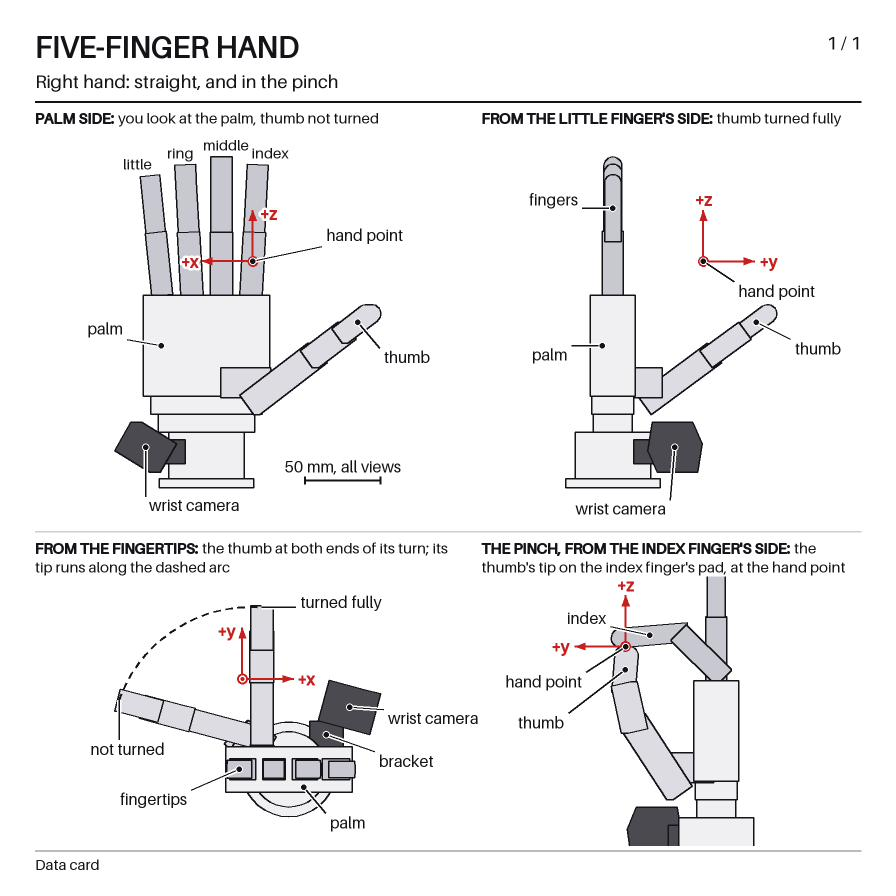

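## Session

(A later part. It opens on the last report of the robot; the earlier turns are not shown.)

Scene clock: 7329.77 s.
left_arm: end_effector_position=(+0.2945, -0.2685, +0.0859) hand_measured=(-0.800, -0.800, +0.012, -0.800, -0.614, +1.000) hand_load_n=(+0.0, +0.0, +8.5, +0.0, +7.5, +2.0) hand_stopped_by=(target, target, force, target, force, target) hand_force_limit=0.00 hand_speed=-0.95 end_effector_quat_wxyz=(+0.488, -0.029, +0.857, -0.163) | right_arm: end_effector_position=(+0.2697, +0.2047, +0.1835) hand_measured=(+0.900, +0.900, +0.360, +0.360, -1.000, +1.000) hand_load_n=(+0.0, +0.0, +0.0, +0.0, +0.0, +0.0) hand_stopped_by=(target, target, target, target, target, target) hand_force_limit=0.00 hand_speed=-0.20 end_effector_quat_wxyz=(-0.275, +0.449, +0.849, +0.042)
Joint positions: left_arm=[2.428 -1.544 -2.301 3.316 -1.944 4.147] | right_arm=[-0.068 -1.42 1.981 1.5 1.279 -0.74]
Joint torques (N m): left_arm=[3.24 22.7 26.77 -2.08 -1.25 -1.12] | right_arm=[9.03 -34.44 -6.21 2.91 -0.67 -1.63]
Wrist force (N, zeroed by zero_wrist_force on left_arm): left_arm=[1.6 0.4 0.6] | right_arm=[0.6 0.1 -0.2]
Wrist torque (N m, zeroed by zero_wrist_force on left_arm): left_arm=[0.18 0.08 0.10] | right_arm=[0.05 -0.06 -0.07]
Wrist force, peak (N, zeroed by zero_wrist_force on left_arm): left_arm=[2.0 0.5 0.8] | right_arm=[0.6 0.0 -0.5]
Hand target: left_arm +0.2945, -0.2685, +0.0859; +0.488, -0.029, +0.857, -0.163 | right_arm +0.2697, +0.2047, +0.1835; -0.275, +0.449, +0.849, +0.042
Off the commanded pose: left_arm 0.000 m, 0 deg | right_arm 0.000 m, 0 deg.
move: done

Request:
move --pt "0 0 0.0267 0 0 0 -0.8 -0.8 0.35 -0.8 -0.25 1 0.0 -0.95 0 0 0 0 0 0 0.9 0.9 0.36 0.36 -1 1 0 -0.2" --pt "0 0.0067 0.0267 0 0 0 -0.8 -0.8 0.35 -0.8 -0.25 1 0.0 -0.95 0 0 0 0 0 0 0.9 0.9 0.36 0.36 -1 1 0 -0.2" --speed 0.05

Request:
move --target '[0,0,-0.0267,0,0,0,-0.8,-0.8,0.35,-0.8,-0.25,1,0.0,-0.95,0,0,0,0,0,0,0.9,0.9,0.36,0.36,-1,1,0,-0.2]' --speed 0.01 --stop_force 3

Request:
move --pt "0 0 0.0217 0 0 0 -0.8 -0.8 0.35 -0.8 -0.25 1 0.0 -0.95 0 0 0 0 0 0 0.9 0.9 0.36 0.36 -1 1 0 -0.2" --pt "0 0.035 0.0217 0 0 0 -0.8 -0.8 0.35 -0.8 -0.25 1 0.0 -0.95 0 0 0 0 0 0 0.9 0.9 0.36 0.36 -1 1 0 -0.2" --speed 0.05

Request:
move --target '[0,0,-0.0267,0,0,0,-0.8,-0.8,0.35,-0.8,-0.25,1,0.0,-0.95,0,0,0,0,0,0,0.9,0.9,0.36,0.36,-1,1,0,-0.2]' --speed 0.01 --stop_force 3

Scene clock: 7347.53 s.
left_arm: end_effector_position=(+0.2944, -0.2644, +0.1019) hand_measured=(-0.800, -0.800, +0.012, -0.800, -0.614, +1.000) hand_load_n=(+0.0, +0.0, +8.5, +0.0, +7.0, +2.0) hand_stopped_by=(target, target, force, target, force, target) hand_force_limit=0.00 hand_speed=-0.95 end_effector_quat_wxyz=(+0.488, -0.029, +0.857, -0.163) end_effector_velocity=(+0.001, -0.001, +0.001) end_effector_angular_velocity=(-0.003, -0.003, +0.004) | right_arm: end_effector_position=(+0.2697, +0.2047, +0.1835) hand_measured=(+0.900, +0.900, +0.360, +0.360, -1.000, +1.000) hand_load_n=(+0.0, +0.5, +0.5, +0.5, +0.0, +0.0) hand_stopped_by=(target, target, target, target, target, target) hand_force_limit=0.00 hand_speed=-0.20 end_effector_quat_wxyz=(-0.275, +0.449, +0.849, +0.042)
Joint positions: left_arm=[2.441 -1.501 -2.289 3.263 -1.933 4.154] | right_arm=[-0.068 -1.42 1.981 1.5 1.279 -0.74]
Joint velocities: left_arm=[-0.004 -0.003 0.006 0 -0.007 -0.005] | right_arm=[within noise]
Joint torques (N m): left_arm=[-7.04 4.76 29.92 0.7 -2.25 -1.16] | right_arm=[9.31 -34.4 -5.65 3.16 -0.72 -1.5]
Wrist force (N, zeroed by zero_wrist_force on left_arm): left_arm=[1.7 0.5 0.6] | right_arm=[0.5 0.0 -0.3]
Wrist torque (N m, zeroed by zero_wrist_force on left_arm): left_arm=[0.17 0.06 0.12] | right_arm=[0.05 -0.05 -0.07]
Wrist force, peak (N, zeroed by zero_wrist_force on left_arm): left_arm=[2.7 -1.2 -0.2] | right_arm=[0.5 0.0 -0.5]
Hand target: left_arm +0.2945, -0.2644, +0.1019; +0.488, -0.029, +0.857, -0.163 | right_arm +0.2697, +0.2047, +0.1835; -0.275, +0.449, +0.849, +0.042
Off the commanded pose: left_arm 0.000 m, 0 deg | right_arm 0.000 m, 0 deg.
move: done

Scene clock: 7349.90 s.
left_arm: end_effector_position=(+0.2945, -0.2644, +0.0888) hand_measured=(-0.800, -0.800, +0.012, -0.800, -0.614, +1.000) hand_load_n=(+0.0, +0.0, +8.0, +0.0, +7.0, +2.0) hand_stopped_by=(target, target, force, target, force, target) hand_force_limit=0.00 hand_speed=-0.95 end_effector_quat_wxyz=(+0.488, -0.029, +0.857, -0.163) | right_arm: end_effector_position=(+0.2697, +0.2047, +0.1835) hand_measured=(+0.900, +0.900, +0.360, +0.360, -1.000, +1.000) hand_load_n=(+0.0, +0.0, +0.0, +0.5, -0.5, +0.0) hand_stopped_by=(target, target, target, target, target, target) hand_force_limit=0.00 hand_speed=-0.20 end_effector_quat_wxyz=(-0.275, +0.449, +0.849, +0.042)
Joint positions: left_arm=[2.441 -1.527 -2.307 3.308 -1.933 4.154] | right_arm=[-0.068 -1.42 1.981 1.5 1.279 -0.74]
Joint torques (N m): left_arm=[-7.44 22.37 29.36 0.08 1.08 -1.08] | right_arm=[9.8 -33.98 -5.3 3 -0.59 -1.5]
Wrist force (N, zeroed by zero_wrist_force on left_arm): left_arm=[1.7 0.4 0.6] | right_arm=[0.4 -0.2 -0.2]
Wrist torque (N m, zeroed by zero_wrist_force on left_arm): left_arm=[0.17 0.08 0.11] | right_arm=[0.01 -0.04 -0.08]
Wrist force, peak (N, zeroed by zero_wrist_force on left_arm): left_arm=[-1.4 0.4 -1.7] | right_arm=[0.6 0.0 -0.4]
Hand target: left_arm +0.2945, -0.2644, +0.0888; +0.488, -0.029, +0.857, -0.163 (not the last commanded pose) | right_arm +0.2697, +0.2047, +0.1835; -0.275, +0.449, +0.849, +0.042
Off the commanded pose: left_arm 0.003 m, 0 deg | right_arm 0.000 m, 0 deg.
move: contact (left_arm)

Scene clock: 7351.27 s.
left_arm: end_effector_position=(+0.2944, -0.2434, +0.1018) hand_measured=(-0.800, -0.800, +0.012, -0.800, -0.614, +1.000) hand_load_n=(-0.5, +0.0, +8.5, +0.0, +7.0, +2.0) hand_stopped_by=(target, target, force, target, force, target) hand_force_limit=0.00 hand_speed=-0.95 end_effector_quat_wxyz=(+0.488, -0.029, +0.857, -0.163) | right_arm: end_effector_position=(+0.2697, +0.2047, +0.1835) hand_measured=(+0.900, +0.900, +0.360, +0.360, -1.000, +1.000) hand_load_n=(+0.0, +0.0, +0.0, +0.0, +0.0, +0.0) hand_stopped_by=(target, target, target, target, target, target) hand_force_limit=0.00 hand_speed=-0.20 end_effector_quat_wxyz=(-0.275, +0.449, +0.849, +0.042)
Joint positions: left_arm=[2.516 -1.439 -2.341 3.266 -1.868 4.193] | right_arm=[-0.068 -1.42 1.981 1.5 1.279 -0.74]
Joint torques (N m): left_arm=[-7.43 3.91 30.34 -1.97 -1.86 -1.03] | right_arm=[9.32 -34.65 -6.29 3.02 -0.68 -1.5]
Wrist force (N, zeroed by zero_wrist_force on left_arm): left_arm=[1.4 0.5 0.5] | right_arm=[0.7 0.0 -0.3]
Wrist torque (N m, zeroed by zero_wrist_force on left_arm): left_arm=[0.17 0.11 -0.07] | right_arm=[0.04 -0.08 -0.06]
Wrist force, peak (N, zeroed by zero_wrist_force on left_arm): left_arm=[2.0 0.8 0.8] | right_arm=[0.7 0.0 -0.3]
Hand target: left_arm +0.2945, -0.2434, +0.1019; +0.488, -0.029, +0.857, -0.163 | right_arm +0.2697, +0.2047, +0.1835; -0.275, +0.449, +0.849, +0.042
Off the commanded pose: left_arm 0.000 m, 0 deg | right_arm 0.000 m, 0 deg.
move: done

Scene clock: 7353.63 s.
left_arm: end_effector_position=(+0.2945, -0.2434, +0.0890) hand_measured=(-0.800, -0.800, +0.012, -0.800, -0.614, +1.000) hand_load_n=(+0.0, +0.0, +8.0, +0.0, +8.0, -0.5) hand_stopped_by=(target, target, force, target, force, target) hand_force_limit=0.00 hand_speed=-0.95 end_effector_quat_wxyz=(+0.488, -0.029, +0.857, -0.163) | right_arm: end_effector_position=(+0.2697, +0.2047, +0.1835) hand_measured=(+0.900, +0.900, +0.360, +0.360, -1.000, +1.000) hand_load_n=(+0.0, +0.0, +0.5, +0.0, +0.0, +0.5) hand_stopped_by=(target, target, target, target, target, target) hand_force_limit=0.00 hand_speed=-0.20 end_effector_quat_wxyz=(-0.275, +0.449, +0.849, +0.042)
Joint positions: left_arm=[2.516 -1.465 -2.36 3.311 -1.868 4.193] | right_arm=[-0.068 -1.42 1.981 1.5 1.279 -0.74]
Joint torques (N m): left_arm=[3.29 18.67 29.78 1.02 0.82 -0.9] | right_arm=[9.61 -34.7 -5.81 3.04 -0.77 -1.58]
Wrist force (N, zeroed by zero_wrist_force on left_arm): left_arm=[0.6 0.8 -0.5] | right_arm=[0.3 0.1 -0.1]
Wrist torque (N m, zeroed by zero_wrist_force on left_arm): left_arm=[0.14 0.12 -0.05] | right_arm=[0.05 -0.02 -0.08]
Wrist force, peak (N, zeroed by zero_wrist_force on left_arm): left_arm=[-1.8 -0.1 -1.8] | right_arm=[0.7 -0.1 -0.3]
Hand target: left_arm +0.2945, -0.2434, +0.0890; +0.488, -0.029, +0.857, -0.163 (not the last commanded pose) | right_arm +0.2697, +0.2047, +0.1835; -0.275, +0.449, +0.849, +0.042
Off the commanded pose: left_arm 0.003 m, 0 deg | right_arm 0.000 m, 0 deg.
move: contact (left_arm)

Request:
move --pt "0 0 0.0117 0 0 0 -0.8 -0.8 0.35 -0.8 -0.25 1 0.0 -0.95 0 0 0 0 0 0 0.9 0.9 0.36 0.36 -1 1 0 -0.2" --pt "0 -0.0185 0.0117 0 0 0 -0.8 -0.8 0.35 -0.8 -0.25 1 0.0 -0.95 0 0 0 0 0 0 0.9 0.9 0.36 0.36 -1 1 0 -0.2" --speed 0.05

Request:
move --target '[0,0,-0.0183,0,0,0,-0.8,-0.8,0.35,-0.8,-0.25,1,0.0,-0.95,0,0,0,0,0,0,0.9,0.9,0.36,0.36,-1,1,0,-0.2]' --speed 0.008 --stop_force 3

Scene clock: 7370.77 s.
left_arm: end_effector_position=(+0.2945, -0.2546, +0.0961) hand_measured=(-0.800, -0.800, +0.012, -0.800, -0.614, +1.000) hand_load_n=(+0.0, +0.0, +8.5, +0.0, +7.0, +2.0) hand_stopped_by=(target, target, force, target, force, target) hand_force_limit=0.00 hand_speed=-0.95 end_effector_quat_wxyz=(+0.488, -0.029, +0.857, -0.163) | right_arm: end_effector_position=(+0.2697, +0.2047, +0.1835) hand_measured=(+0.900, +0.900, +0.360, +0.360, -1.000, +1.000) hand_load_n=(+0.0, +0.0, +0.0, +0.0, +0.0, +0.0) hand_stopped_by=(target, target, target, target, target, target) hand_force_limit=0.00 hand_speed=-0.20 end_effector_quat_wxyz=(-0.275, +0.449, +0.849, +0.042)
Joint positions: left_arm=[2.475 -1.484 -2.322 3.286 -1.903 4.172] | right_arm=[-0.068 -1.42 1.981 1.5 1.279 -0.74]
Joint torques (N m): left_arm=[7.73 21.18 5.69 -1.96 0.9 1.21] | right_arm=[9.65 -33.49 -5.54 3.01 -0.87 -1.73]
Wrist force (N, zeroed by zero_wrist_force on left_arm): left_arm=[1.7 0.6 0.8] | right_arm=[0.5 -0.1 -0.4]
Wrist torque (N m, zeroed by zero_wrist_force on left_arm): left_arm=[0.18 0.10 0.09] | right_arm=[0.03 -0.04 -0.08]
Wrist force, peak (N, zeroed by zero_wrist_force on left_arm): left_arm=[0.7 2.2 0.5] | right_arm=[0.7 -0.2 -0.4]
Hand target: left_arm +0.2945, -0.2545, +0.0960; +0.488, -0.029, +0.857, -0.163 | right_arm +0.2697, +0.2047, +0.1835; -0.275, +0.449, +0.849, +0.042
Off the commanded pose: left_arm 0.000 m, 0 deg | right_arm 0.000 m, 0 deg.
move: done

Scene clock: 7373.00 s.
left_arm: end_effector_position=(+0.2945, -0.2545, +0.0870) hand_measured=(-0.800, -0.800, +0.012, -0.800, -0.614, +1.000) hand_load_n=(+0.0, +0.0, +7.5, +0.0, +8.0, -0.5) hand_stopped_by=(target, target, force, target, force, target) hand_force_limit=0.00 hand_speed=-0.95 end_effector_quat_wxyz=(+0.488, -0.029, +0.857, -0.163) | right_arm: end_effector_position=(+0.2697, +0.2047, +0.1835) hand_measured=(+0.900, +0.900, +0.360, +0.360, -1.000, +1.000) hand_load_n=(+0.0, +0.0, +0.0, +0.0, +0.0, +0.0) hand_stopped_by=(target, target, target, target, target, target) hand_force_limit=0.00 hand_speed=-0.20 end_effector_quat_wxyz=(-0.275, +0.449, +0.849, +0.042)
Joint positions: left_arm=[2.475 -1.502 -2.335 3.317 -1.903 4.172] | right_arm=[-0.068 -1.42 1.981 1.5 1.279 -0.74]
Joint torques (N m): left_arm=[-1.69 20.69 28.8 -1.22 1.07 -0.36] | right_arm=[9.6 -34.86 -6.66 2.97 -0.65 -1.56]
Wrist force (N, zeroed by zero_wrist_force on left_arm): left_arm=[0.5 1.0 -0.5] | right_arm=[0.4 -0.1 -0.3]
Wrist torque (N m, zeroed by zero_wrist_force on left_arm): left_arm=[0.18 0.16 0.09] | right_arm=[0.03 -0.04 -0.08]
Wrist force, peak (N, zeroed by zero_wrist_force on left_arm): left_arm=[-2.1 0.7 -0.7] | right_arm=[0.6 -0.2 -0.3]
Hand target: left_arm +0.2945, -0.2545, +0.0870; +0.488, -0.029, +0.857, -0.163 (not the last commanded pose) | right_arm +0.2697, +0.2047, +0.1835; -0.275, +0.449, +0.849, +0.042
Off the commanded pose: left_arm 0.002 m, 0 deg | right_arm 0.000 m, 0 deg.
move: contact (left_arm)

Request:
move --target '[0.002,0,0.0083,0,0,0,-0.8,-0.8,0.35,-0.8,-0.25,1,0.0,-0.95,0,0,0,0,0,0,0.9,0.9,0.36,0.36,-1,1,0,-0.2]' --speed 0.03

Request:
move --target '[0,0,-0.0167,0,0,0,-0.8,-0.8,0.35,-0.8,-0.25,1,0.0,-0.95,0,0,0,0,0,0,0.9,0.9,0.36,0.36,-1,1,0,-0.2]' --speed 0.008 --stop_force 3

Request:
move --target '[-0.004,0,0.0083,0,0,0,-0.8,-0.8,0.35,-0.8,-0.25,1,0.0,-0.95,0,0,0,0,0,0,0.9,0.9,0.36,0.36,-1,1,0,-0.2]' --speed 0.03

Request:
move --target '[0,0,-0.0167,0,0,0,-0.8,-0.8,0.35,-0.8,-0.25,1,0.0,-0.95,0,0,0,0,0,0,0.9,0.9,0.36,0.36,-1,1,0,-0.2]' --speed 0.008 --stop_force 3

Scene clock: 7391.07 s.
left_arm: end_effector_position=(+0.2957, -0.2545, +0.0921) hand_measured=(-0.800, -0.800, +0.012, -0.800, -0.614, +1.000) hand_load_n=(-0.5, +0.0, +8.0, +0.0, +7.5, +2.0) hand_stopped_by=(target, target, force, target, force, target) hand_force_limit=0.00 hand_speed=-0.95 end_effector_quat_wxyz=(+0.488, -0.029, +0.857, -0.163) | right_arm: end_effector_position=(+0.2697, +0.2047, +0.1835) hand_measured=(+0.900, +0.900, +0.360, +0.360, -1.000, +1.000) hand_load_n=(+0.0, +0.0, +0.0, +0.0, -0.5, +0.0) hand_stopped_by=(target, target, target, target, target, target) hand_force_limit=0.00 hand_speed=-0.20 end_effector_quat_wxyz=(-0.275, +0.449, +0.849, +0.042)
Joint positions: left_arm=[2.478 -1.493 -2.327 3.3 -1.901 4.174] | right_arm=[-0.068 -1.42 1.981 1.5 1.279 -0.74]
Joint torques (N m): left_arm=[2.77 6.04 16.82 2.4 0.23 0.96] | right_arm=[9.51 -35.06 -5.54 2.99 -0.76 -1.53]
Wrist force (N, zeroed by zero_wrist_force on left_arm): left_arm=[1.5 0.7 0.9] | right_arm=[0.6 0.0 -0.1]
Wrist torque (N m, zeroed by zero_wrist_force on left_arm): left_arm=[0.19 0.14 0.07] | right_arm=[0.03 -0.06 -0.07]
Wrist force, peak (N, zeroed by zero_wrist_force on left_arm): left_arm=[1.7 0.6 1.0] | right_arm=[0.7 0.2 -0.3]
Hand target: left_arm +0.2957, -0.2545, +0.0920; +0.488, -0.029, +0.857, -0.163 | right_arm +0.2697, +0.2047, +0.1835; -0.275, +0.449, +0.849, +0.042
Off the commanded pose: left_arm 0.000 m, 0 deg | right_arm 0.000 m, 0 deg.
move: done

Scene clock: 7392.67 s.
left_arm: end_effector_position=(+0.2957, -0.2545, +0.0880) hand_measured=(-0.800, -0.800, +0.012, -0.800, -0.614, +1.000) hand_load_n=(+0.0, +0.0, +7.5, +0.0, +8.0, -0.5) hand_stopped_by=(target, target, force, target, force, target) hand_force_limit=0.00 hand_speed=-0.95 end_effector_quat_wxyz=(+0.488, -0.029, +0.857, -0.163) | right_arm: end_effector_position=(+0.2697, +0.2047, +0.1835) hand_measured=(+0.900, +0.900, +0.360, +0.360, -1.000, +1.000) hand_load_n=(+0.0, +0.0, +0.0, +0.0, +0.0, +0.0) hand_stopped_by=(target, target, target, target, target, target) hand_force_limit=0.00 hand_speed=-0.20 end_effector_quat_wxyz=(-0.275, +0.449, +0.849, +0.042)
Joint positions: left_arm=[2.478 -1.501 -2.333 3.314 -1.901 4.174] | right_arm=[-0.068 -1.42 1.981 1.5 1.279 -0.74]
Joint torques (N m): left_arm=[-6.55 20.22 29.42 -1.13 1.21 0.77] | right_arm=[9.76 -35.04 -5.71 3.03 -0.75 -1.72]
Wrist force (N, zeroed by zero_wrist_force on left_arm): left_arm=[0.5 0.9 -0.4] | right_arm=[0.4 -0.1 -0.3]
Wrist torque (N m, zeroed by zero_wrist_force on left_arm): left_arm=[0.15 0.16 0.09] | right_arm=[0.03 -0.04 -0.08]
Wrist force, peak (N, zeroed by zero_wrist_force on left_arm): left_arm=[-2.1 0.0 -1.1] | right_arm=[0.6 -0.1 -0.4]
Hand target: left_arm +0.2957, -0.2545, +0.0880; +0.488, -0.029, +0.857, -0.163 (not the last commanded pose) | right_arm +0.2697, +0.2047, +0.1835; -0.275, +0.449, +0.849, +0.042
Off the commanded pose: left_arm 0.006 m, 0 deg | right_arm 0.000 m, 0 deg.
move: contact (left_arm)

Scene clock: 7393.40 s.
left_arm: end_effector_position=(+0.2933, -0.2545, +0.0930) hand_measured=(-0.800, -0.800, +0.012, -0.800, -0.614, +1.000) hand_load_n=(+0.0, +0.0, +8.0, +0.0, +7.0, +2.0) hand_stopped_by=(target, target, force, target, force, target) hand_force_limit=0.00 hand_speed=-0.95 end_effector_quat_wxyz=(+0.488, -0.029, +0.857, -0.163) | right_arm: end_effector_position=(+0.2697, +0.2047, +0.1835) hand_measured=(+0.900, +0.900, +0.360, +0.360, -1.000, +1.000) hand_load_n=(+0.0, +0.5, +0.0, +0.0, +0.0, +0.0) hand_stopped_by=(target, target, target, target, target, target) hand_force_limit=0.00 hand_speed=-0.20 end_effector_quat_wxyz=(-0.275, +0.449, +0.849, +0.042)
Joint positions: left_arm=[2.471 -1.489 -2.328 3.295 -1.906 4.17] | right_arm=[-0.068 -1.42 1.981 1.5 1.279 -0.74]
Joint torques (N m): left_arm=[2.49 5.75 22.32 2.32 -0.18 -1.31] | right_arm=[9.74 -34.65 -6.68 2.97 -0.6 -1.51]
Wrist force (N, zeroed by zero_wrist_force on left_arm): left_arm=[1.5 0.8 0.5] | right_arm=[0.6 -0.1 -0.3]
Wrist torque (N m, zeroed by zero_wrist_force on left_arm): left_arm=[0.24 0.12 0.07] | right_arm=[0.02 -0.06 -0.07]
Wrist force, peak (N, zeroed by zero_wrist_force on left_arm): left_arm=[1.6 0.8 0.8] | right_arm=[0.6 0.0 -0.4]
Hand target: left_arm +0.2933, -0.2545, +0.0929; +0.488, -0.029, +0.857, -0.163 | right_arm +0.2697, +0.2047, +0.1835; -0.275, +0.449, +0.849, +0.042
Off the commanded pose: left_arm 0.000 m, 0 deg | right_arm 0.000 m, 0 deg.
move: done

Scene clock: 7395.27 s.
left_arm: end_effector_position=(+0.2933, -0.2545, +0.0868) hand_measured=(-0.800, -0.800, +0.012, -0.800, -0.614, +1.000) hand_load_n=(+0.0, +0.0, +8.5, +0.0, +7.5, +2.0) hand_stopped_by=(target, target, force, target, force, target) hand_force_limit=0.00 hand_speed=-0.95 end_effector_quat_wxyz=(+0.488, -0.029, +0.857, -0.163) | right_arm: end_effector_position=(+0.2697, +0.2047, +0.1835) hand_measured=(+0.900, +0.900, +0.360, +0.360, -1.000, +1.000) hand_load_n=(+0.0, +0.0, +0.0, +0.0, +0.0, +0.0) hand_stopped_by=(target, target, target, target, target, target) hand_force_limit=0.00 hand_speed=-0.20 end_effector_quat_wxyz=(-0.275, +0.449, +0.849, +0.042)
Joint positions: left_arm=[2.471 -1.502 -2.337 3.317 -1.906 4.17] | right_arm=[-0.068 -1.42 1.981 1.5 1.279 -0.74]
Joint torques (N m): left_arm=[8.6 21.11 28.81 -1.02 0.09 0.85] | right_arm=[9.95 -34.15 -5.95 3.04 -0.72 -1.63]
Wrist force (N, zeroed by zero_wrist_force on left_arm): left_arm=[1.5 0.7 0.6] | right_arm=[0.5 0.0 -0.4]
Wrist torque (N m, zeroed by zero_wrist_force on left_arm): left_arm=[0.22 0.11 0.08] | right_arm=[0.05 -0.04 -0.07]
Wrist force, peak (N, zeroed by zero_wrist_force on left_arm): left_arm=[-1.9 0.3 -1.2] | right_arm=[0.7 0.0 -0.3]
Hand target: left_arm +0.2933, -0.2545, +0.0868; +0.488, -0.029, +0.857, -0.163 (not the last commanded pose) | right_arm +0.2697, +0.2047, +0.1835; -0.275, +0.449, +0.849, +0.042
Off the commanded pose: left_arm 0.004 m, 0 deg | right_arm 0.000 m, 0 deg.
move: contact (left_arm)

Request:
move --target '[0.0008,-0.002,0.0083,0,0,0,-0.8,-0.8,0.35,-0.8,-0.25,1,0.0,-0.95,0,0,0,0,0,0,0.9,0.9,0.36,0.36,-1,1,0,-0.2]' --speed 0.03

Request:
move --target '[0,0,-0.0167,0,0,0,-0.8,-0.8,0.35,-0.8,-0.25,1,0.0,-0.95,0,0,0,0,0,0,0.9,0.9,0.36,0.36,-1,1,0,-0.2]' --speed 0.008 --stop_force 3

Request:
move --target '[0,0.0042,0.0083,0,0,0,-0.8,-0.8,0.35,-0.8,-0.25,1,0.0,-0.95,0,0,0,0,0,0,0.9,0.9,0.36,0.36,-1,1,0,-0.2]' --speed 0.03

Request:
move --target '[0,0,-0.0167,0,0,0,-0.8,-0.8,0.35,-0.8,-0.25,1,0.0,-0.95,0,0,0,0,0,0,0.9,0.9,0.36,0.36,-1,1,0,-0.2]' --speed 0.008 --stop_force 3

Scene clock: 7408.43 s.
left_arm: end_effector_position=(+0.2938, -0.2558, +0.0919) hand_measured=(-0.800, -0.800, +0.012, -0.800, -0.614, +1.000) hand_load_n=(+0.0, +0.0, +8.0, +0.0, +7.0, +1.5) hand_stopped_by=(target, target, force, target, force, target) hand_force_limit=0.00 hand_speed=-0.95 end_effector_quat_wxyz=(+0.488, -0.029, +0.857, -0.163) | right_arm: end_effector_position=(+0.2697, +0.2047, +0.1835) hand_measured=(+0.900, +0.900, +0.360, +0.360, -1.000, +1.000) hand_load_n=(+0.0, +0.0, +0.0, +0.0, +0.0, +0.0) hand_stopped_by=(target, target, target, target, target, target) hand_force_limit=0.00 hand_speed=-0.20 end_effector_quat_wxyz=(-0.275, +0.449, +0.849, +0.042)
Joint positions: left_arm=[2.468 -1.495 -2.326 3.3 -1.909 4.169] | right_arm=[-0.068 -1.42 1.981 1.5 1.279 -0.74]
Joint torques (N m): left_arm=[-6.01 8.47 13.03 2.52 -1.32 -1.7] | right_arm=[9.68 -34.53 -6.06 2.99 -0.68 -1.63]
Wrist force (N, zeroed by zero_wrist_force on left_arm): left_arm=[1.5 0.8 0.8] | right_arm=[0.5 -0.2 -0.2]
Wrist torque (N m, zeroed by zero_wrist_force on left_arm): left_arm=[0.22 0.13 0.07] | right_arm=[0.00 -0.06 -0.08]
Wrist force, peak (N, zeroed by zero_wrist_force on left_arm): left_arm=[1.6 1.0 1.0] | right_arm=[0.7 0.1 -0.3]
Hand target: left_arm +0.2938, -0.2557, +0.0918; +0.488, -0.029, +0.857, -0.163 | right_arm +0.2697, +0.2047, +0.1835; -0.275, +0.449, +0.849, +0.042
Off the commanded pose: left_arm 0.000 m, 0 deg | right_arm 0.000 m, 0 deg.
move: done

Scene clock: 7410.10 s.
left_arm: end_effector_position=(+0.2938, -0.2558, +0.0872) hand_measured=(-0.800, -0.800, +0.012, -0.800, -0.614, +1.000) hand_load_n=(+0.0, +0.0, +7.5, +0.0, +8.0, +0.0) hand_stopped_by=(target, target, force, target, force, target) hand_force_limit=0.00 hand_speed=-0.95 end_effector_quat_wxyz=(+0.488, -0.029, +0.857, -0.163) | right_arm: end_effector_position=(+0.2697, +0.2047, +0.1835) hand_measured=(+0.900, +0.900, +0.360, +0.360, -1.000, +1.000) hand_load_n=(+0.0, +0.0, +0.0, +0.0, +0.0, +0.0) hand_stopped_by=(target, target, target, target, target, target) hand_force_limit=0.00 hand_speed=-0.20 end_effector_quat_wxyz=(-0.275, +0.449, +0.849, +0.042)
Joint positions: left_arm=[2.468 -1.505 -2.333 3.316 -1.909 4.169] | right_arm=[-0.068 -1.42 1.981 1.5 1.279 -0.74]
Joint torques (N m): left_arm=[3.24 20.79 29.16 -1.15 0.97 -0.17] | right_arm=[10.53 -34.54 -5.43 2.95 -0.77 -1.54]
Wrist force (N, zeroed by zero_wrist_force on left_arm): left_arm=[0.7 1.2 -0.4] | right_arm=[0.4 -0.3 -0.3]
Wrist torque (N m, zeroed by zero_wrist_force on left_arm): left_arm=[0.21 0.15 0.08] | right_arm=[0.00 -0.04 -0.08]
Wrist force, peak (N, zeroed by zero_wrist_force on left_arm): left_arm=[-1.8 0.4 -1.0] | right_arm=[0.5 -0.2 -0.6]
Hand target: left_arm +0.2938, -0.2558, +0.0872; +0.488, -0.029, +0.857, -0.163 (not the last commanded pose) | right_arm +0.2697, +0.2047, +0.1835; -0.275, +0.449, +0.849, +0.042
Off the commanded pose: left_arm 0.005 m, 0 deg | right_arm 0.000 m, 0 deg.
move: contact (left_arm)

Scene clock: 7410.83 s.
left_arm: end_effector_position=(+0.2938, -0.2532, +0.0923) hand_measured=(-0.800, -0.800, +0.012, -0.800, -0.614, +1.000) hand_load_n=(+0.0, +0.0, +8.0, +0.0, +7.0, +2.0) hand_stopped_by=(target, target, force, target, force, target) hand_force_limit=0.00 hand_speed=-0.95 end_effector_quat_wxyz=(+0.488, -0.029, +0.857, -0.163) | right_arm: end_effector_position=(+0.2697, +0.2047, +0.1835) hand_measured=(+0.900, +0.900, +0.360, +0.360, -1.000, +1.000) hand_load_n=(+0.0, +0.0, +0.0, +0.0, +0.0, +0.0) hand_stopped_by=(target, target, target, target, target, target) hand_force_limit=0.00 hand_speed=-0.20 end_effector_quat_wxyz=(-0.275, +0.449, +0.849, +0.042)
Joint positions: left_arm=[2.477 -1.487 -2.332 3.299 -1.901 4.174] | right_arm=[-0.068 -1.42 1.981 1.5 1.279 -0.74]
Joint torques (N m): left_arm=[-3.52 3.92 27.95 2.43 -0.72 0.06] | right_arm=[10 -34.77 -5.93 3.04 -0.67 -1.62]
Wrist force (N, zeroed by zero_wrist_force on left_arm): left_arm=[1.4 0.6 0.8] | right_arm=[0.7 -0.1 -0.2]
Wrist torque (N m, zeroed by zero_wrist_force on left_arm): left_arm=[0.20 0.15 0.07] | right_arm=[0.01 -0.09 -0.06]
Wrist force, peak (N, zeroed by zero_wrist_force on left_arm): left_arm=[1.6 1.6 0.3] | right_arm=[0.7 0.1 -0.3]
Hand target: left_arm +0.2938, -0.2532, +0.0922; +0.488, -0.029, +0.857, -0.163 | right_arm +0.2697, +0.2047, +0.1835; -0.275, +0.449, +0.849, +0.042
Off the commanded pose: left_arm 0.000 m, 0 deg | right_arm 0.000 m, 0 deg.
move: done

Scene clock: 7412.47 s.
left_arm: end_effector_position=(+0.2938, -0.2532, +0.0879) hand_measured=(-0.800, -0.800, +0.012, -0.800, -0.614, +1.000) hand_load_n=(-0.5, +0.0, +7.5, +0.0, +8.0, +0.0) hand_stopped_by=(target, target, force, target, force, target) hand_force_limit=0.00 hand_speed=-0.95 end_effector_quat_wxyz=(+0.488, -0.029, +0.857, -0.163) | right_arm: end_effector_position=(+0.2697, +0.2047, +0.1835) hand_measured=(+0.900, +0.900, +0.360, +0.360, -1.000, +1.000) hand_load_n=(+0.0, +0.0, +0.0, +0.0, +0.0, +0.0) hand_stopped_by=(target, target, target, target, target, target) hand_force_limit=0.00 hand_speed=-0.20 end_effector_quat_wxyz=(-0.275, +0.449, +0.849, +0.042)
Joint positions: left_arm=[2.477 -1.496 -2.338 3.314 -1.901 4.173] | right_arm=[-0.068 -1.42 1.981 1.5 1.279 -0.74]
Joint torques (N m): left_arm=[-4.51 20.78 29.43 -1.08 1.12 -0.99] | right_arm=[10.66 -35.18 -5.79 3.01 -0.67 -1.57]
Wrist force (N, zeroed by zero_wrist_force on left_arm): left_arm=[0.6 1.2 -0.4] | right_arm=[0.3 0.0 -0.1]
Wrist torque (N m, zeroed by zero_wrist_force on left_arm): left_arm=[0.21 0.16 0.08] | right_arm=[0.03 -0.03 -0.08]
Wrist force, peak (N, zeroed by zero_wrist_force on left_arm): left_arm=[-2.0 0.4 -1.0] | right_arm=[0.7 0.0 -0.2]
Hand target: left_arm +0.2938, -0.2532, +0.0879; +0.488, -0.029, +0.857, -0.163 (not the last commanded pose) | right_arm +0.2697, +0.2047, +0.1835; -0.275, +0.449, +0.849, +0.042
Off the commanded pose: left_arm 0.006 m, 0 deg | right_arm 0.000 m, 0 deg.
move: contact (left_arm)

Request:
move --target '[-0.0017,-0.0037,0.0083,0,0,0,-0.8,-0.8,0.35,-0.8,-0.25,1,0.0,-0.95,0,0,0,0,0,0,0.9,0.9,0.36,0.36,-1,1,0,-0.2]' --speed 0.03

Request:
move --target '[0,0,-0.02,0,0,0,-0.8,-0.8,0.35,-0.8,-0.25,1,0.0,-0.95,0,0,0,0,0,0,0.9,0.9,0.36,0.36,-1,1,0,-0.2]' --speed 0.008 --stop_force 3

Request:
move --target '[-0.0017,0,0.0083,0,0,0,-0.8,-0.8,0.35,-0.8,-0.25,1,0.0,-0.95,0,0,0,0,0,0,0.9,0.9,0.36,0.36,-1,1,0,-0.2]' --speed 0.03

Request:
move --target '[0,0,-0.02,0,0,0,-0.8,-0.8,0.35,-0.8,-0.25,1,0.0,-0.95,0,0,0,0,0,0,0.9,0.9,0.36,0.36,-1,1,0,-0.2]' --speed 0.008 --stop_force 3

Scene clock: 7426.10 s.
left_arm: end_effector_position=(+0.2928, -0.2555, +0.0930) hand_measured=(-0.800, -0.800, +0.012, -0.800, -0.614, +1.000) hand_load_n=(+0.0, +0.0, +8.5, +0.0, +7.0, +2.0) hand_stopped_by=(target, target, force, target, force, target) hand_force_limit=0.00 hand_speed=-0.95 end_effector_quat_wxyz=(+0.488, -0.029, +0.857, -0.163) | right_arm: end_effector_position=(+0.2697, +0.2047, +0.1835) hand_measured=(+0.900, +0.900, +0.360, +0.360, -1.000, +1.000) hand_load_n=(+0.0, -0.5, +0.0, +0.0, +0.0, +0.0) hand_stopped_by=(target, target, target, target, target, target) hand_force_limit=0.00 hand_speed=-0.20 end_effector_quat_wxyz=(-0.275, +0.449, +0.849, +0.042)
Joint positions: left_arm=[2.466 -1.491 -2.326 3.295 -1.911 4.168] | right_arm=[-0.068 -1.42 1.981 1.5 1.279 -0.74]
Joint torques (N m): left_arm=[7.39 10.5 12.66 2.35 0.54 -0.82] | right_arm=[10.34 -35.01 -5.87 3.02 -0.71 -1.59]
Wrist force (N, zeroed by zero_wrist_force on left_arm): left_arm=[1.4 0.7 0.7] | right_arm=[0.5 0.0 -0.3]
Wrist torque (N m, zeroed by zero_wrist_force on left_arm): left_arm=[0.21 0.13 0.08] | right_arm=[0.05 -0.04 -0.07]
Wrist force, peak (N, zeroed by zero_wrist_force on left_arm): left_arm=[1.7 0.8 0.6] | right_arm=[0.7 0.0 -0.3]
Hand target: left_arm +0.2928, -0.2555, +0.0928; +0.488, -0.029, +0.857, -0.163 | right_arm +0.2697, +0.2047, +0.1835; -0.275, +0.449, +0.849, +0.042
Off the commanded pose: left_arm 0.000 m, 0 deg | right_arm 0.000 m, 0 deg.
move: done

Scene clock: 7427.90 s.
left_arm: end_effector_position=(+0.2928, -0.2555, +0.0873) hand_measured=(-0.800, -0.800, +0.012, -0.800, -0.614, +1.000) hand_load_n=(+0.0, +0.0, +7.5, +0.0, +8.0, +0.0) hand_stopped_by=(target, target, force, target, force, target) hand_force_limit=0.00 hand_speed=-0.95 end_effector_quat_wxyz=(+0.488, -0.029, +0.857, -0.163) | right_arm: end_effector_position=(+0.2697, +0.2047, +0.1835) hand_measured=(+0.900, +0.900, +0.360, +0.360, -1.000, +1.000) hand_load_n=(+0.0, +0.0, +0.0, +0.0, +0.0, +0.0) hand_stopped_by=(target, target, target, target, target, target) hand_force_limit=0.00 hand_speed=-0.20 end_effector_quat_wxyz=(-0.275, +0.449, +0.849, +0.042)
Joint positions: left_arm=[2.467 -1.503 -2.334 3.315 -1.91 4.168] | right_arm=[-0.068 -1.42 1.981 1.5 1.279 -0.74]
Joint torques (N m): left_arm=[9.25 20.35 29.45 -1.17 0.92 1.12] | right_arm=[10.24 -34.3 -6.08 2.92 -0.63 -1.6]
Wrist force (N, zeroed by zero_wrist_force on left_arm): left_arm=[0.6 1.1 -0.3] | right_arm=[0.6 -0.1 -0.4]
Wrist torque (N m, zeroed by zero_wrist_force on left_arm): left_arm=[0.18 0.16 0.09] | right_arm=[0.03 -0.06 -0.07]
Wrist force, peak (N, zeroed by zero_wrist_force on left_arm): left_arm=[-2.2 0.2 -0.7] | right_arm=[0.7 0.0 -0.3]
Hand target: left_arm +0.2928, -0.2555, +0.0873; +0.488, -0.029, +0.857, -0.163 (not the last commanded pose) | right_arm +0.2697, +0.2047, +0.1835; -0.275, +0.449, +0.849, +0.042
Off the commanded pose: left_arm 0.006 m, 0 deg | right_arm 0.000 m, 0 deg.
move: contact (left_arm)

Scene clock: 7428.63 s.
left_arm: end_effector_position=(+0.2918, -0.2555, +0.0924) hand_measured=(-0.800, -0.800, +0.012, -0.800, -0.614, +1.000) hand_load_n=(+0.0, +0.0, +8.0, +0.0, +7.5, +2.0) hand_stopped_by=(target, target, force, target, force, target) hand_force_limit=0.00 hand_speed=-0.95 end_effector_quat_wxyz=(+0.488, -0.029, +0.857, -0.163) | right_arm: end_effector_position=(+0.2697, +0.2047, +0.1835) hand_measured=(+0.900, +0.900, +0.360, +0.360, -1.000, +1.000) hand_load_n=(+0.0, +0.0, +0.0, +0.0, +0.0, +0.0) hand_stopped_by=(target, target, target, target, target, target) hand_force_limit=0.00 hand_speed=-0.20 end_effector_quat_wxyz=(-0.275, +0.449, +0.849, +0.042)
Joint positions: left_arm=[2.464 -1.491 -2.328 3.297 -1.913 4.166] | right_arm=[-0.068 -1.42 1.981 1.5 1.279 -0.74]
Joint torques (N m): left_arm=[-5.66 5.67 20.29 2.27 -1.11 -1.57] | right_arm=[10.07 -33.69 -6.17 2.88 -0.75 -1.6]
Wrist force (N, zeroed by zero_wrist_force on left_arm): left_arm=[1.4 0.8 0.7] | right_arm=[0.4 0.1 -0.3]
Wrist torque (N m, zeroed by zero_wrist_force on left_arm): left_arm=[0.22 0.13 0.08] | right_arm=[0.06 -0.04 -0.08]
Wrist force, peak (N, zeroed by zero_wrist_force on left_arm): left_arm=[1.8 0.7 1.1] | right_arm=[0.6 0.0 -0.3]
Hand target: left_arm +0.2918, -0.2555, +0.0923; +0.488, -0.029, +0.857, -0.163 | right_arm +0.2697, +0.2047, +0.1835; -0.275, +0.449, +0.849, +0.042
Off the commanded pose: left_arm 0.000 m, 0 deg | right_arm 0.000 m, 0 deg.
move: done

Scene clock: 7430.30 s.
left_arm: end_effector_position=(+0.2918, -0.2555, +0.0876) hand_measured=(-0.800, -0.800, +0.012, -0.800, -0.614, +1.000) hand_load_n=(+0.0, +0.0, +8.0, +0.0, +7.0, +1.5) hand_stopped_by=(target, target, force, target, force, target) hand_force_limit=0.00 hand_speed=-0.95 end_effector_quat_wxyz=(+0.488, -0.029, +0.857, -0.163) | right_arm: end_effector_position=(+0.2697, +0.2047, +0.1835) hand_measured=(+0.900, +0.900, +0.360, +0.360, -1.000, +1.000) hand_load_n=(+0.0, +0.5, +0.0, +0.0, +0.0, +0.0) hand_stopped_by=(target, target, target, target, target, target) hand_force_limit=0.00 hand_speed=-0.20 end_effector_quat_wxyz=(-0.275, +0.449, +0.849, +0.042)
Joint positions: left_arm=[2.464 -1.501 -2.335 3.314 -1.913 4.166] | right_arm=[-0.068 -1.42 1.981 1.5 1.279 -0.74]
Joint torques (N m): left_arm=[4.99 20.38 28.7 -1.51 0.93 -0.24] | right_arm=[10.21 -34.92 -6.16 2.92 -0.67 -1.64]
Wrist force (N, zeroed by zero_wrist_force on left_arm): left_arm=[1.4 0.6 0.3] | right_arm=[0.5 -0.2 -0.3]
Wrist torque (N m, zeroed by zero_wrist_force on left_arm): left_arm=[0.18 0.11 0.09] | right_arm=[0.02 -0.04 -0.08]
Wrist force, peak (N, zeroed by zero_wrist_force on left_arm): left_arm=[1.6 1.0 0.8] | right_arm=[0.7 0.0 -0.3]
Hand target: left_arm +0.2918, -0.2555, +0.0876; +0.488, -0.029, +0.857, -0.163 (not the last commanded pose) | right_arm +0.2697, +0.2047, +0.1835; -0.275, +0.449, +0.849, +0.042
Off the commanded pose: left_arm 0.007 m, 0 deg | right_arm 0.000 m, 0 deg.
move: contact (left_arm)

Request:
move --target '[0.0035,0.0012,0.0083,0,0,0,-0.8,-0.8,0.35,-0.8,-0.25,1,0.0,-0.95,0,0,0,0,0,0,0.9,0.9,0.36,0.36,-1,1,0,-0.2]' --speed 0.03

Request:
move --target '[0,0,-0.0217,0,0,0,-0.8,-0.8,0.35,-0.8,-0.25,1,0.0,-0.95,0,0,0,0,0,0,0.9,0.9,0.36,0.36,-1,1,0,-0.2]' --speed 0.006 --stop_force 3

Scene clock: 7444.27 s.
left_arm: end_effector_position=(+0.2939, -0.2547, +0.0927) hand_measured=(-0.800, -0.800, +0.012, -0.800, -0.614, +1.000) hand_load_n=(+0.0, +0.0, +8.5, +0.0, +7.0, +2.0) hand_stopped_by=(target, target, force, target, force, target) hand_force_limit=0.00 hand_speed=-0.95 end_effector_quat_wxyz=(+0.488, -0.029, +0.857, -0.163) | right_arm: end_effector_position=(+0.2697, +0.2047, +0.1835) hand_measured=(+0.900, +0.900, +0.360, +0.360, -1.000, +1.000) hand_load_n=(+0.0, +0.0, +0.0, +0.0, +0.0, +0.0) hand_stopped_by=(target, target, target, target, target, target) hand_force_limit=0.00 hand_speed=-0.20 end_effector_quat_wxyz=(-0.275, +0.449, +0.849, +0.042)
Joint positions: left_arm=[2.472 -1.491 -2.327 3.297 -1.905 4.171] | right_arm=[-0.068 -1.42 1.981 1.5 1.279 -0.74]
Joint torques (N m): left_arm=[-5.68 6.22 18.24 2.23 -0.5 -0.1] | right_arm=[10 -34.72 -5.79 2.9 -0.65 -1.51]
Wrist force (N, zeroed by zero_wrist_force on left_arm): left_arm=[1.6 0.7 0.7] | right_arm=[0.3 0.2 -0.3]
Wrist torque (N m, zeroed by zero_wrist_force on left_arm): left_arm=[0.21 0.11 0.08] | right_arm=[0.07 -0.01 -0.07]
Wrist force, peak (N, zeroed by zero_wrist_force on left_arm): left_arm=[1.6 1.0 0.8] | right_arm=[0.7 -0.2 -0.2]
Hand target: left_arm +0.2939, -0.2548, +0.0926; +0.488, -0.029, +0.857, -0.163 | right_arm +0.2697, +0.2047, +0.1835; -0.275, +0.449, +0.849, +0.042
Off the commanded pose: left_arm 0.000 m, 0 deg | right_arm 0.000 m, 0 deg.
move: done

Scene clock: 7446.10 s.
left_arm: end_effector_position=(+0.2939, -0.2548, +0.0881) hand_measured=(-0.800, -0.800, +0.012, -0.800, -0.614, +1.000) hand_load_n=(+0.0, +0.0, +7.5, +0.0, +8.5, -1.0) hand_stopped_by=(target, target, force, target, force, target) hand_force_limit=0.00 hand_speed=-0.95 end_effector_quat_wxyz=(+0.488, -0.029, +0.857, -0.163) | right_arm: end_effector_position=(+0.2697, +0.2047, +0.1835) hand_measured=(+0.900, +0.900, +0.360, +0.360, -1.000, +1.000) hand_load_n=(+0.5, +0.0, +0.0, +0.0, +0.0, +0.5) hand_stopped_by=(target, target, target, target, target, target) hand_force_limit=0.00 hand_speed=-0.20 end_effector_quat_wxyz=(-0.275, +0.449, +0.849, +0.042)
Joint positions: left_arm=[2.472 -1.5 -2.334 3.313 -1.906 4.171] | right_arm=[-0.068 -1.42 1.981 1.5 1.279 -0.74]
Joint torques (N m): left_arm=[-6.46 19.7 29.7 -1.72 1.21 -1.02] | right_arm=[10.14 -34.19 -5.88 2.88 -0.81 -1.61]
Wrist force (N, zeroed by zero_wrist_force on left_arm): left_arm=[-0.1 1.0 -0.7] | right_arm=[0.3 -0.1 0.0]
Wrist torque (N m, zeroed by zero_wrist_force on left_arm): left_arm=[0.16 0.16 0.10] | right_arm=[0.00 -0.03 -0.09]
Wrist force, peak (N, zeroed by zero_wrist_force on left_arm): left_arm=[-2.4 -0.1 -1.1] | right_arm=[0.7 0.1 -0.1]
Hand target: left_arm +0.2939, -0.2548, +0.0881; +0.488, -0.029, +0.857, -0.163 (not the last commanded pose) | right_arm +0.2697, +0.2047, +0.1835; -0.275, +0.449, +0.849, +0.042
Off the commanded pose: left_arm 0.009 m, 0 deg | right_arm 0.000 m, 0 deg.
move: contact (left_arm)

Request:
move --target '[0,0,0.0417,0,0,0,-0.8,-0.8,0.35,-0.8,-0.25,1,0.0,-0.95,0,0,0,0,0,0,0.9,0.9,0.36,0.36,-1,1,0,-0.2]' --speed 0.05 --cameras '["cam_high", "cam_head_right"]'

Request:
zoom_image --camera "cam_high" --region '[370, 145, 410, 185]'

Scene clock: 7461.37 s.
left_arm: end_effector_position=(+0.2939, -0.2548, +0.1132) hand_measured=(-0.800, -0.800, +0.012, -0.800, -0.614, +1.000) hand_load_n=(+0.5, +0.0, +8.5, +0.0, +7.0, +2.0) hand_stopped_by=(target, target, force, target, force, target) hand_force_limit=0.00 hand_speed=-0.95 end_effector_quat_wxyz=(+0.489, -0.029, +0.857, -0.163) | right_arm: end_effector_position=(+0.2697, +0.2047, +0.1835) hand_measured=(+0.900, +0.900, +0.360, +0.360, -1.000, +1.000) hand_load_n=(+0.0, +0.0, +0.0, +0.0, +0.0, +0.0) hand_stopped_by=(target, target, target, target, target, target) hand_force_limit=0.00 hand_speed=-0.20 end_effector_quat_wxyz=(-0.275, +0.449, +0.849, +0.042)
Joint positions: left_arm=[2.472 -1.451 -2.296 3.227 -1.906 4.171] | right_arm=[-0.068 -1.42 1.981 1.5 1.279 -0.74]
Joint torques (N m): left_arm=[-2.12 5.29 6.65 1.38 -1.57 -0.1] | right_arm=[10.53 -34.48 -6.04 3.03 -0.63 -1.6]
Wrist force (N, zeroed by zero_wrist_force on left_arm): left_arm=[1.4 0.4 0.5] | right_arm=[0.4 -0.2 -0.2]
Wrist torque (N m, zeroed by zero_wrist_force on left_arm): left_arm=[0.17 0.15 0.07] | right_arm=[0.01 -0.03 -0.08]
Wrist force, peak (N, zeroed by zero_wrist_force on left_arm): left_arm=[2.2 1.0 0.9] | right_arm=[0.6 -0.3 -0.4]
Hand target: left_arm +0.2939, -0.2548, +0.1131; +0.488, -0.029, +0.857, -0.163 | right_arm +0.2697, +0.2047, +0.1835; -0.275, +0.449, +0.849, +0.042
Off the commanded pose: left_arm 0.000 m, 0 deg | right_arm 0.000 m, 0 deg.
move: done
Images, in order (width x height): cam_head_right 672x504, cam_high 672x504.

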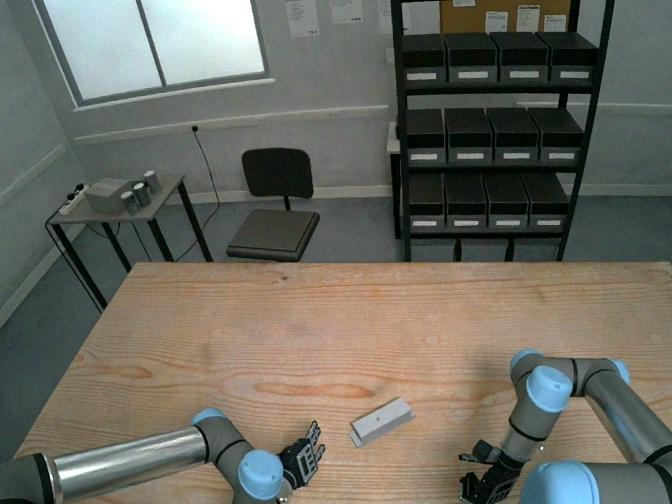

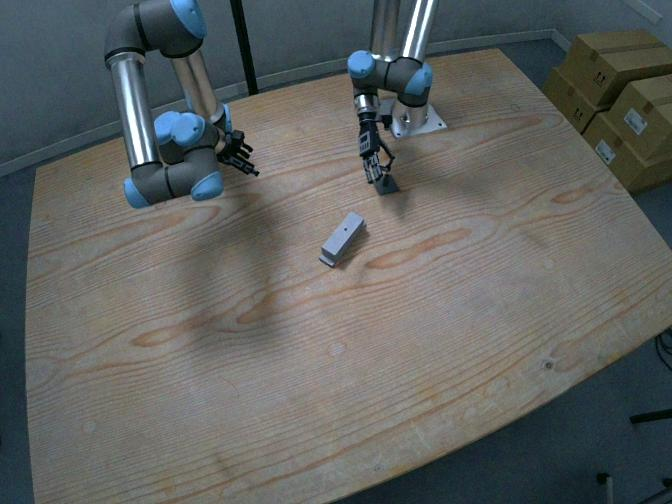

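Scaled by 12.600 from the camera's 672x504 image, which has a finer 960x720 frame.

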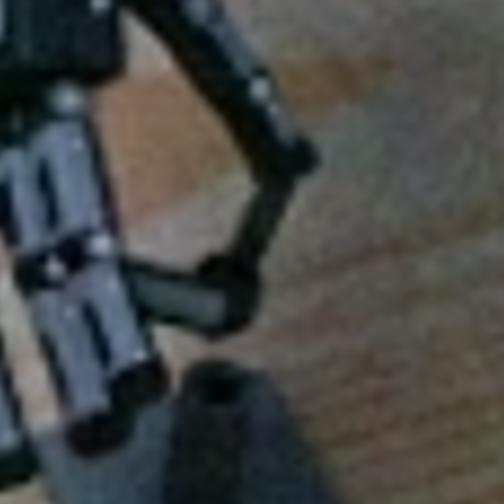

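Request:
zoom_image --camera "cam_high" --region '[378, 152, 400, 174]'

Scaled by 22.909 from the camera's 672x504 image, which has a finer 960x720 frame.

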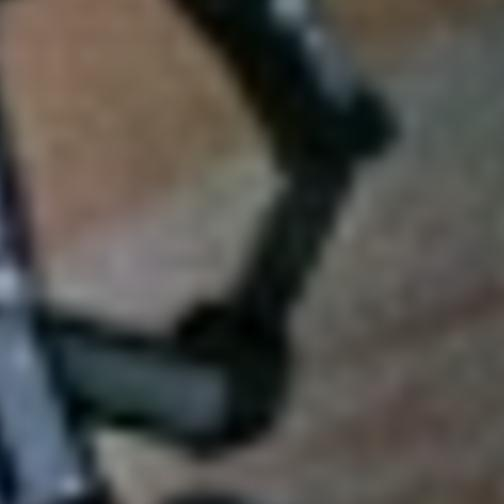

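Request:
move --target '[0.18,-0.18,0.15,0,0,0,-0.8,-0.8,0.35,-0.8,-0.25,1,0.0,-0.95,0,0,0,0,0,0,0.9,0.9,0.36,0.36,-1,1,0,-0.2]' --speed 0.12 --cameras '["cam_high", "cam_head_right"]'

Scene clock: 7529.67 s.
left_arm: end_effector_position=(+0.4018, -0.3628, +0.2031) hand_measured=(-0.800, -0.800, +0.012, -0.800, -0.614, +1.000) hand_load_n=(+0.0, +0.0, +8.5, +0.0, +7.0, +2.0) hand_stopped_by=(target, target, force, target, force, target) hand_force_limit=0.00 hand_speed=-0.95 end_effector_quat_wxyz=(+0.488, -0.029, +0.857, -0.163) | right_arm: end_effector_position=(+0.2697, +0.2047, +0.1835) hand_measured=(+0.900, +0.900, +0.360, +0.360, -1.000, +1.000) hand_load_n=(-0.5, +0.5, +0.0, +0.0, +0.0, +0.0) hand_stopped_by=(target, target, target, target, target, target) hand_force_limit=0.00 hand_speed=-0.20 end_effector_quat_wxyz=(-0.275, +0.449, +0.849, +0.042)
Joint positions: left_arm=[2.425 -1.717 -1.769 2.956 -1.946 4.146] | right_arm=[-0.068 -1.42 1.981 1.5 1.279 -0.74]
Joint torques (N m): left_arm=[7.78 26.97 27.49 1.06 0.59 -0.24] | right_arm=[9.96 -35.01 -5.79 2.92 -0.71 -1.49]
Wrist force (N, zeroed by zero_wrist_force on left_arm): left_arm=[1.0 0.5 0.6] | right_arm=[0.4 -0.1 -0.2]
Wrist torque (N m, zeroed by zero_wrist_force on left_arm): left_arm=[0.12 0.22 0.06] | right_arm=[0.02 -0.03 -0.08]
Wrist force, peak (N, zeroed by zero_wrist_force on left_arm): left_arm=[3.6 2.7 -0.7] | right_arm=[0.5 -0.1 -0.6]
Hand target: left_arm +0.4019, -0.3628, +0.2031; +0.488, -0.029, +0.857, -0.163 | right_arm +0.2697, +0.2047, +0.1835; -0.275, +0.449, +0.849, +0.042
Off the commanded pose: left_arm 0.000 m, 0 deg | right_arm 0.000 m, 0 deg.
move: done
Images, in order (width x height): cam_head_right 672x504, cam_high 672x504.

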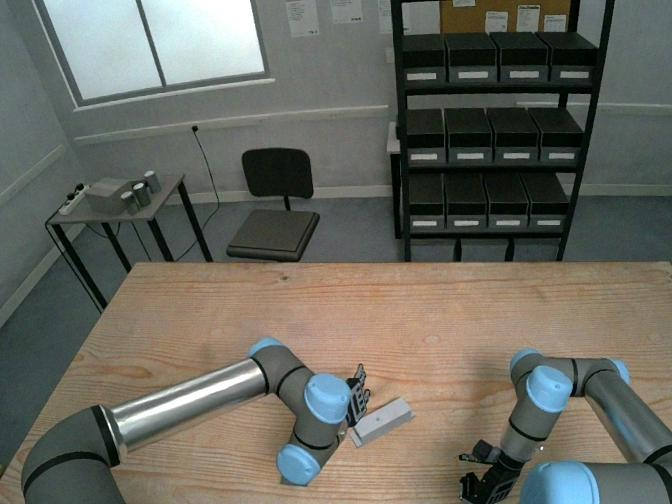

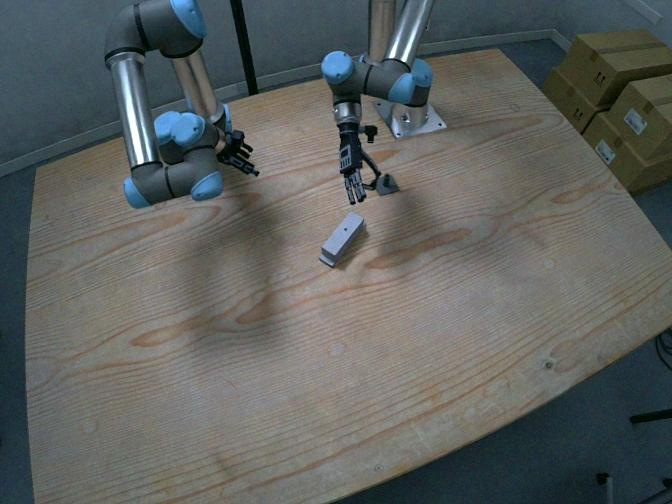

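Request:
zoom_image --camera "cam_high" --region '[350, 165, 390, 205]'

Scaled by 12.600 from the camera's 672x504 image, which has a finer 960x720 frame.

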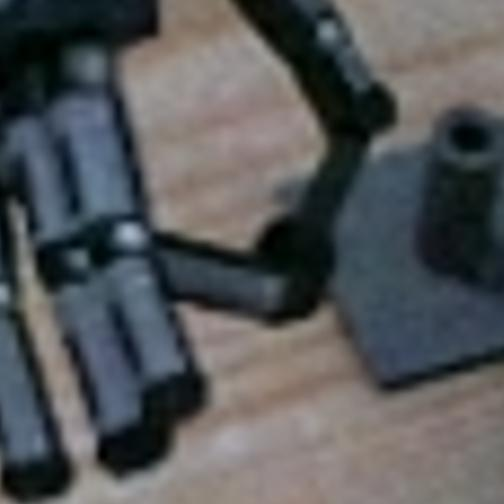

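Request:
move --target '[0.05,0,0.06,0,0,-0.2778,-0.8,-0.8,0.35,-0.8,-0.25,1,0.0,-0.95,0,0,0,0,0,0,0.9,0.9,0.36,0.36,-1,1,0,-0.2]' --speed 0.2 --cameras '["cam_high", "cam_head_right", "cam_head_left"]'

Request:
zoom_image --camera "cam_high" --region '[350, 165, 390, 205]'

Scene clock: 7549.57 s.
left_arm: end_effector_position=(+0.4320, -0.3628, +0.2392) hand_measured=(-0.800, -0.800, +0.012, -0.800, -0.614, +1.000) hand_load_n=(+0.0, +0.0, +8.5, +0.0, +7.0, +2.0) hand_stopped_by=(target, target, force, target, force, target) hand_force_limit=0.00 hand_speed=-0.95 end_effector_quat_wxyz=(+0.374, +0.336, +0.789, -0.354) | right_arm: end_effector_position=(+0.2697, +0.2047, +0.1835) hand_measured=(+0.900, +0.900, +0.360, +0.360, -1.000, +1.000) hand_load_n=(+0.0, +0.0, +0.0, +0.0, +0.0, +0.0) hand_stopped_by=(target, target, target, target, target, target) hand_force_limit=0.00 hand_speed=-0.20 end_effector_quat_wxyz=(-0.275, +0.449, +0.849, +0.042)
Joint positions: left_arm=[2.939 -1.658 -1.773 2.684 -0.763 4.947] | right_arm=[-0.068 -1.42 1.981 1.5 1.279 -0.74]
Joint torques (N m): left_arm=[-0.64 27.06 7.84 -0.7 2.52 1.26] | right_arm=[9.85 -34.77 -5.63 2.77 -0.66 -1.5]
Wrist force (N, zeroed by zero_wrist_force on left_arm): left_arm=[0.6 0.6 0.5] | right_arm=[0.6 -0.1 -0.3]
Wrist torque (N m, zeroed by zero_wrist_force on left_arm): left_arm=[0.16 0.31 -0.08] | right_arm=[0.02 -0.06 -0.07]
Wrist force, peak (N, zeroed by zero_wrist_force on left_arm): left_arm=[2.7 -2.5 0.2] | right_arm=[0.6 0.1 -0.4]
Hand target: left_arm +0.4319, -0.3628, +0.2391; +0.374, +0.336, +0.789, -0.354 | right_arm +0.2697, +0.2047, +0.1835; -0.275, +0.449, +0.849, +0.042
Off the commanded pose: left_arm 0.000 m, 0 deg | right_arm 0.000 m, 0 deg.
move: done

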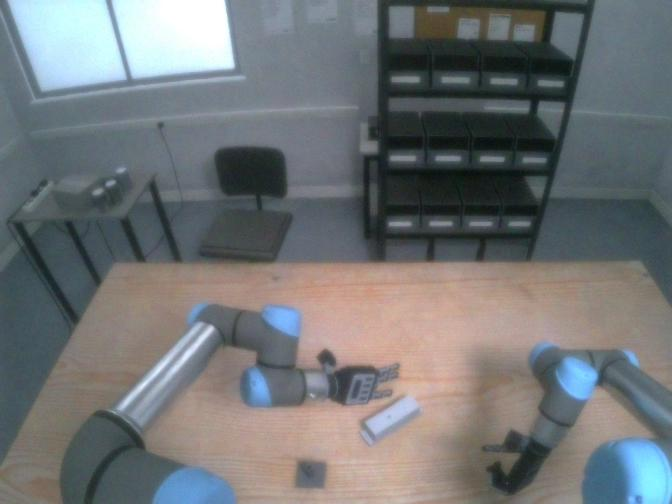

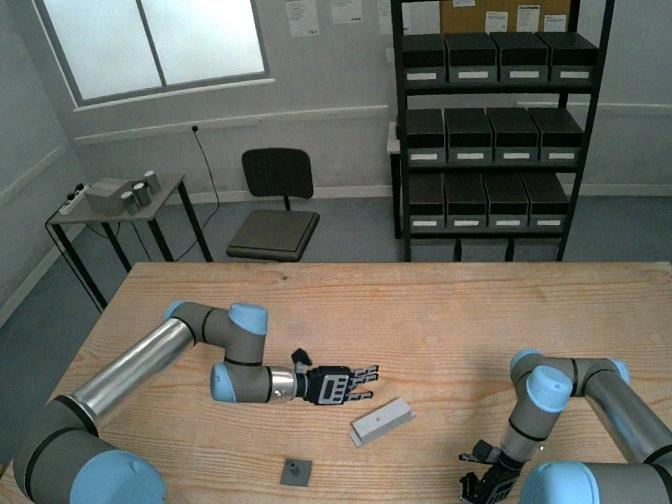

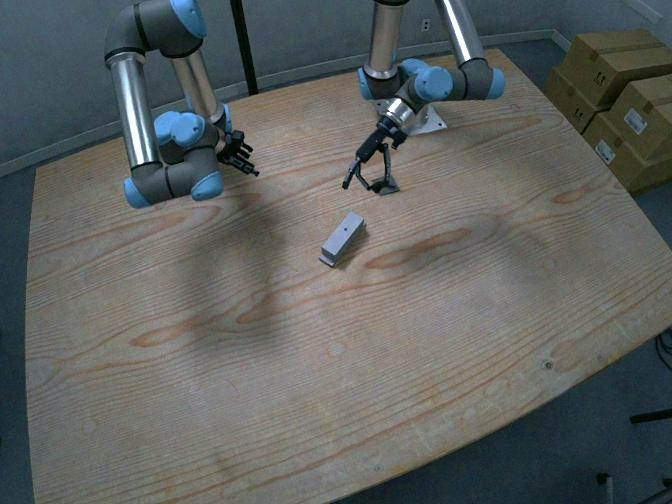

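Scaled by 12.600 from the camera's 672x504 image, which has a finer 960x720 frame.

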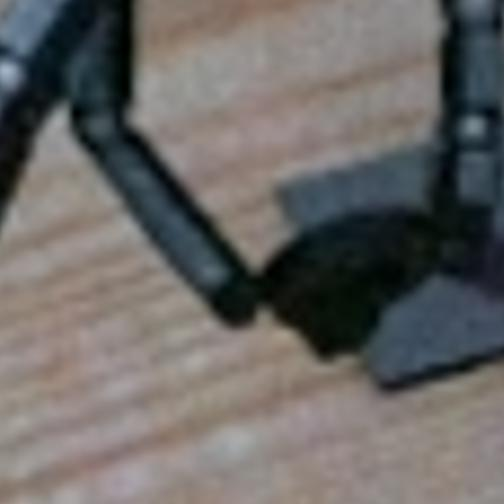

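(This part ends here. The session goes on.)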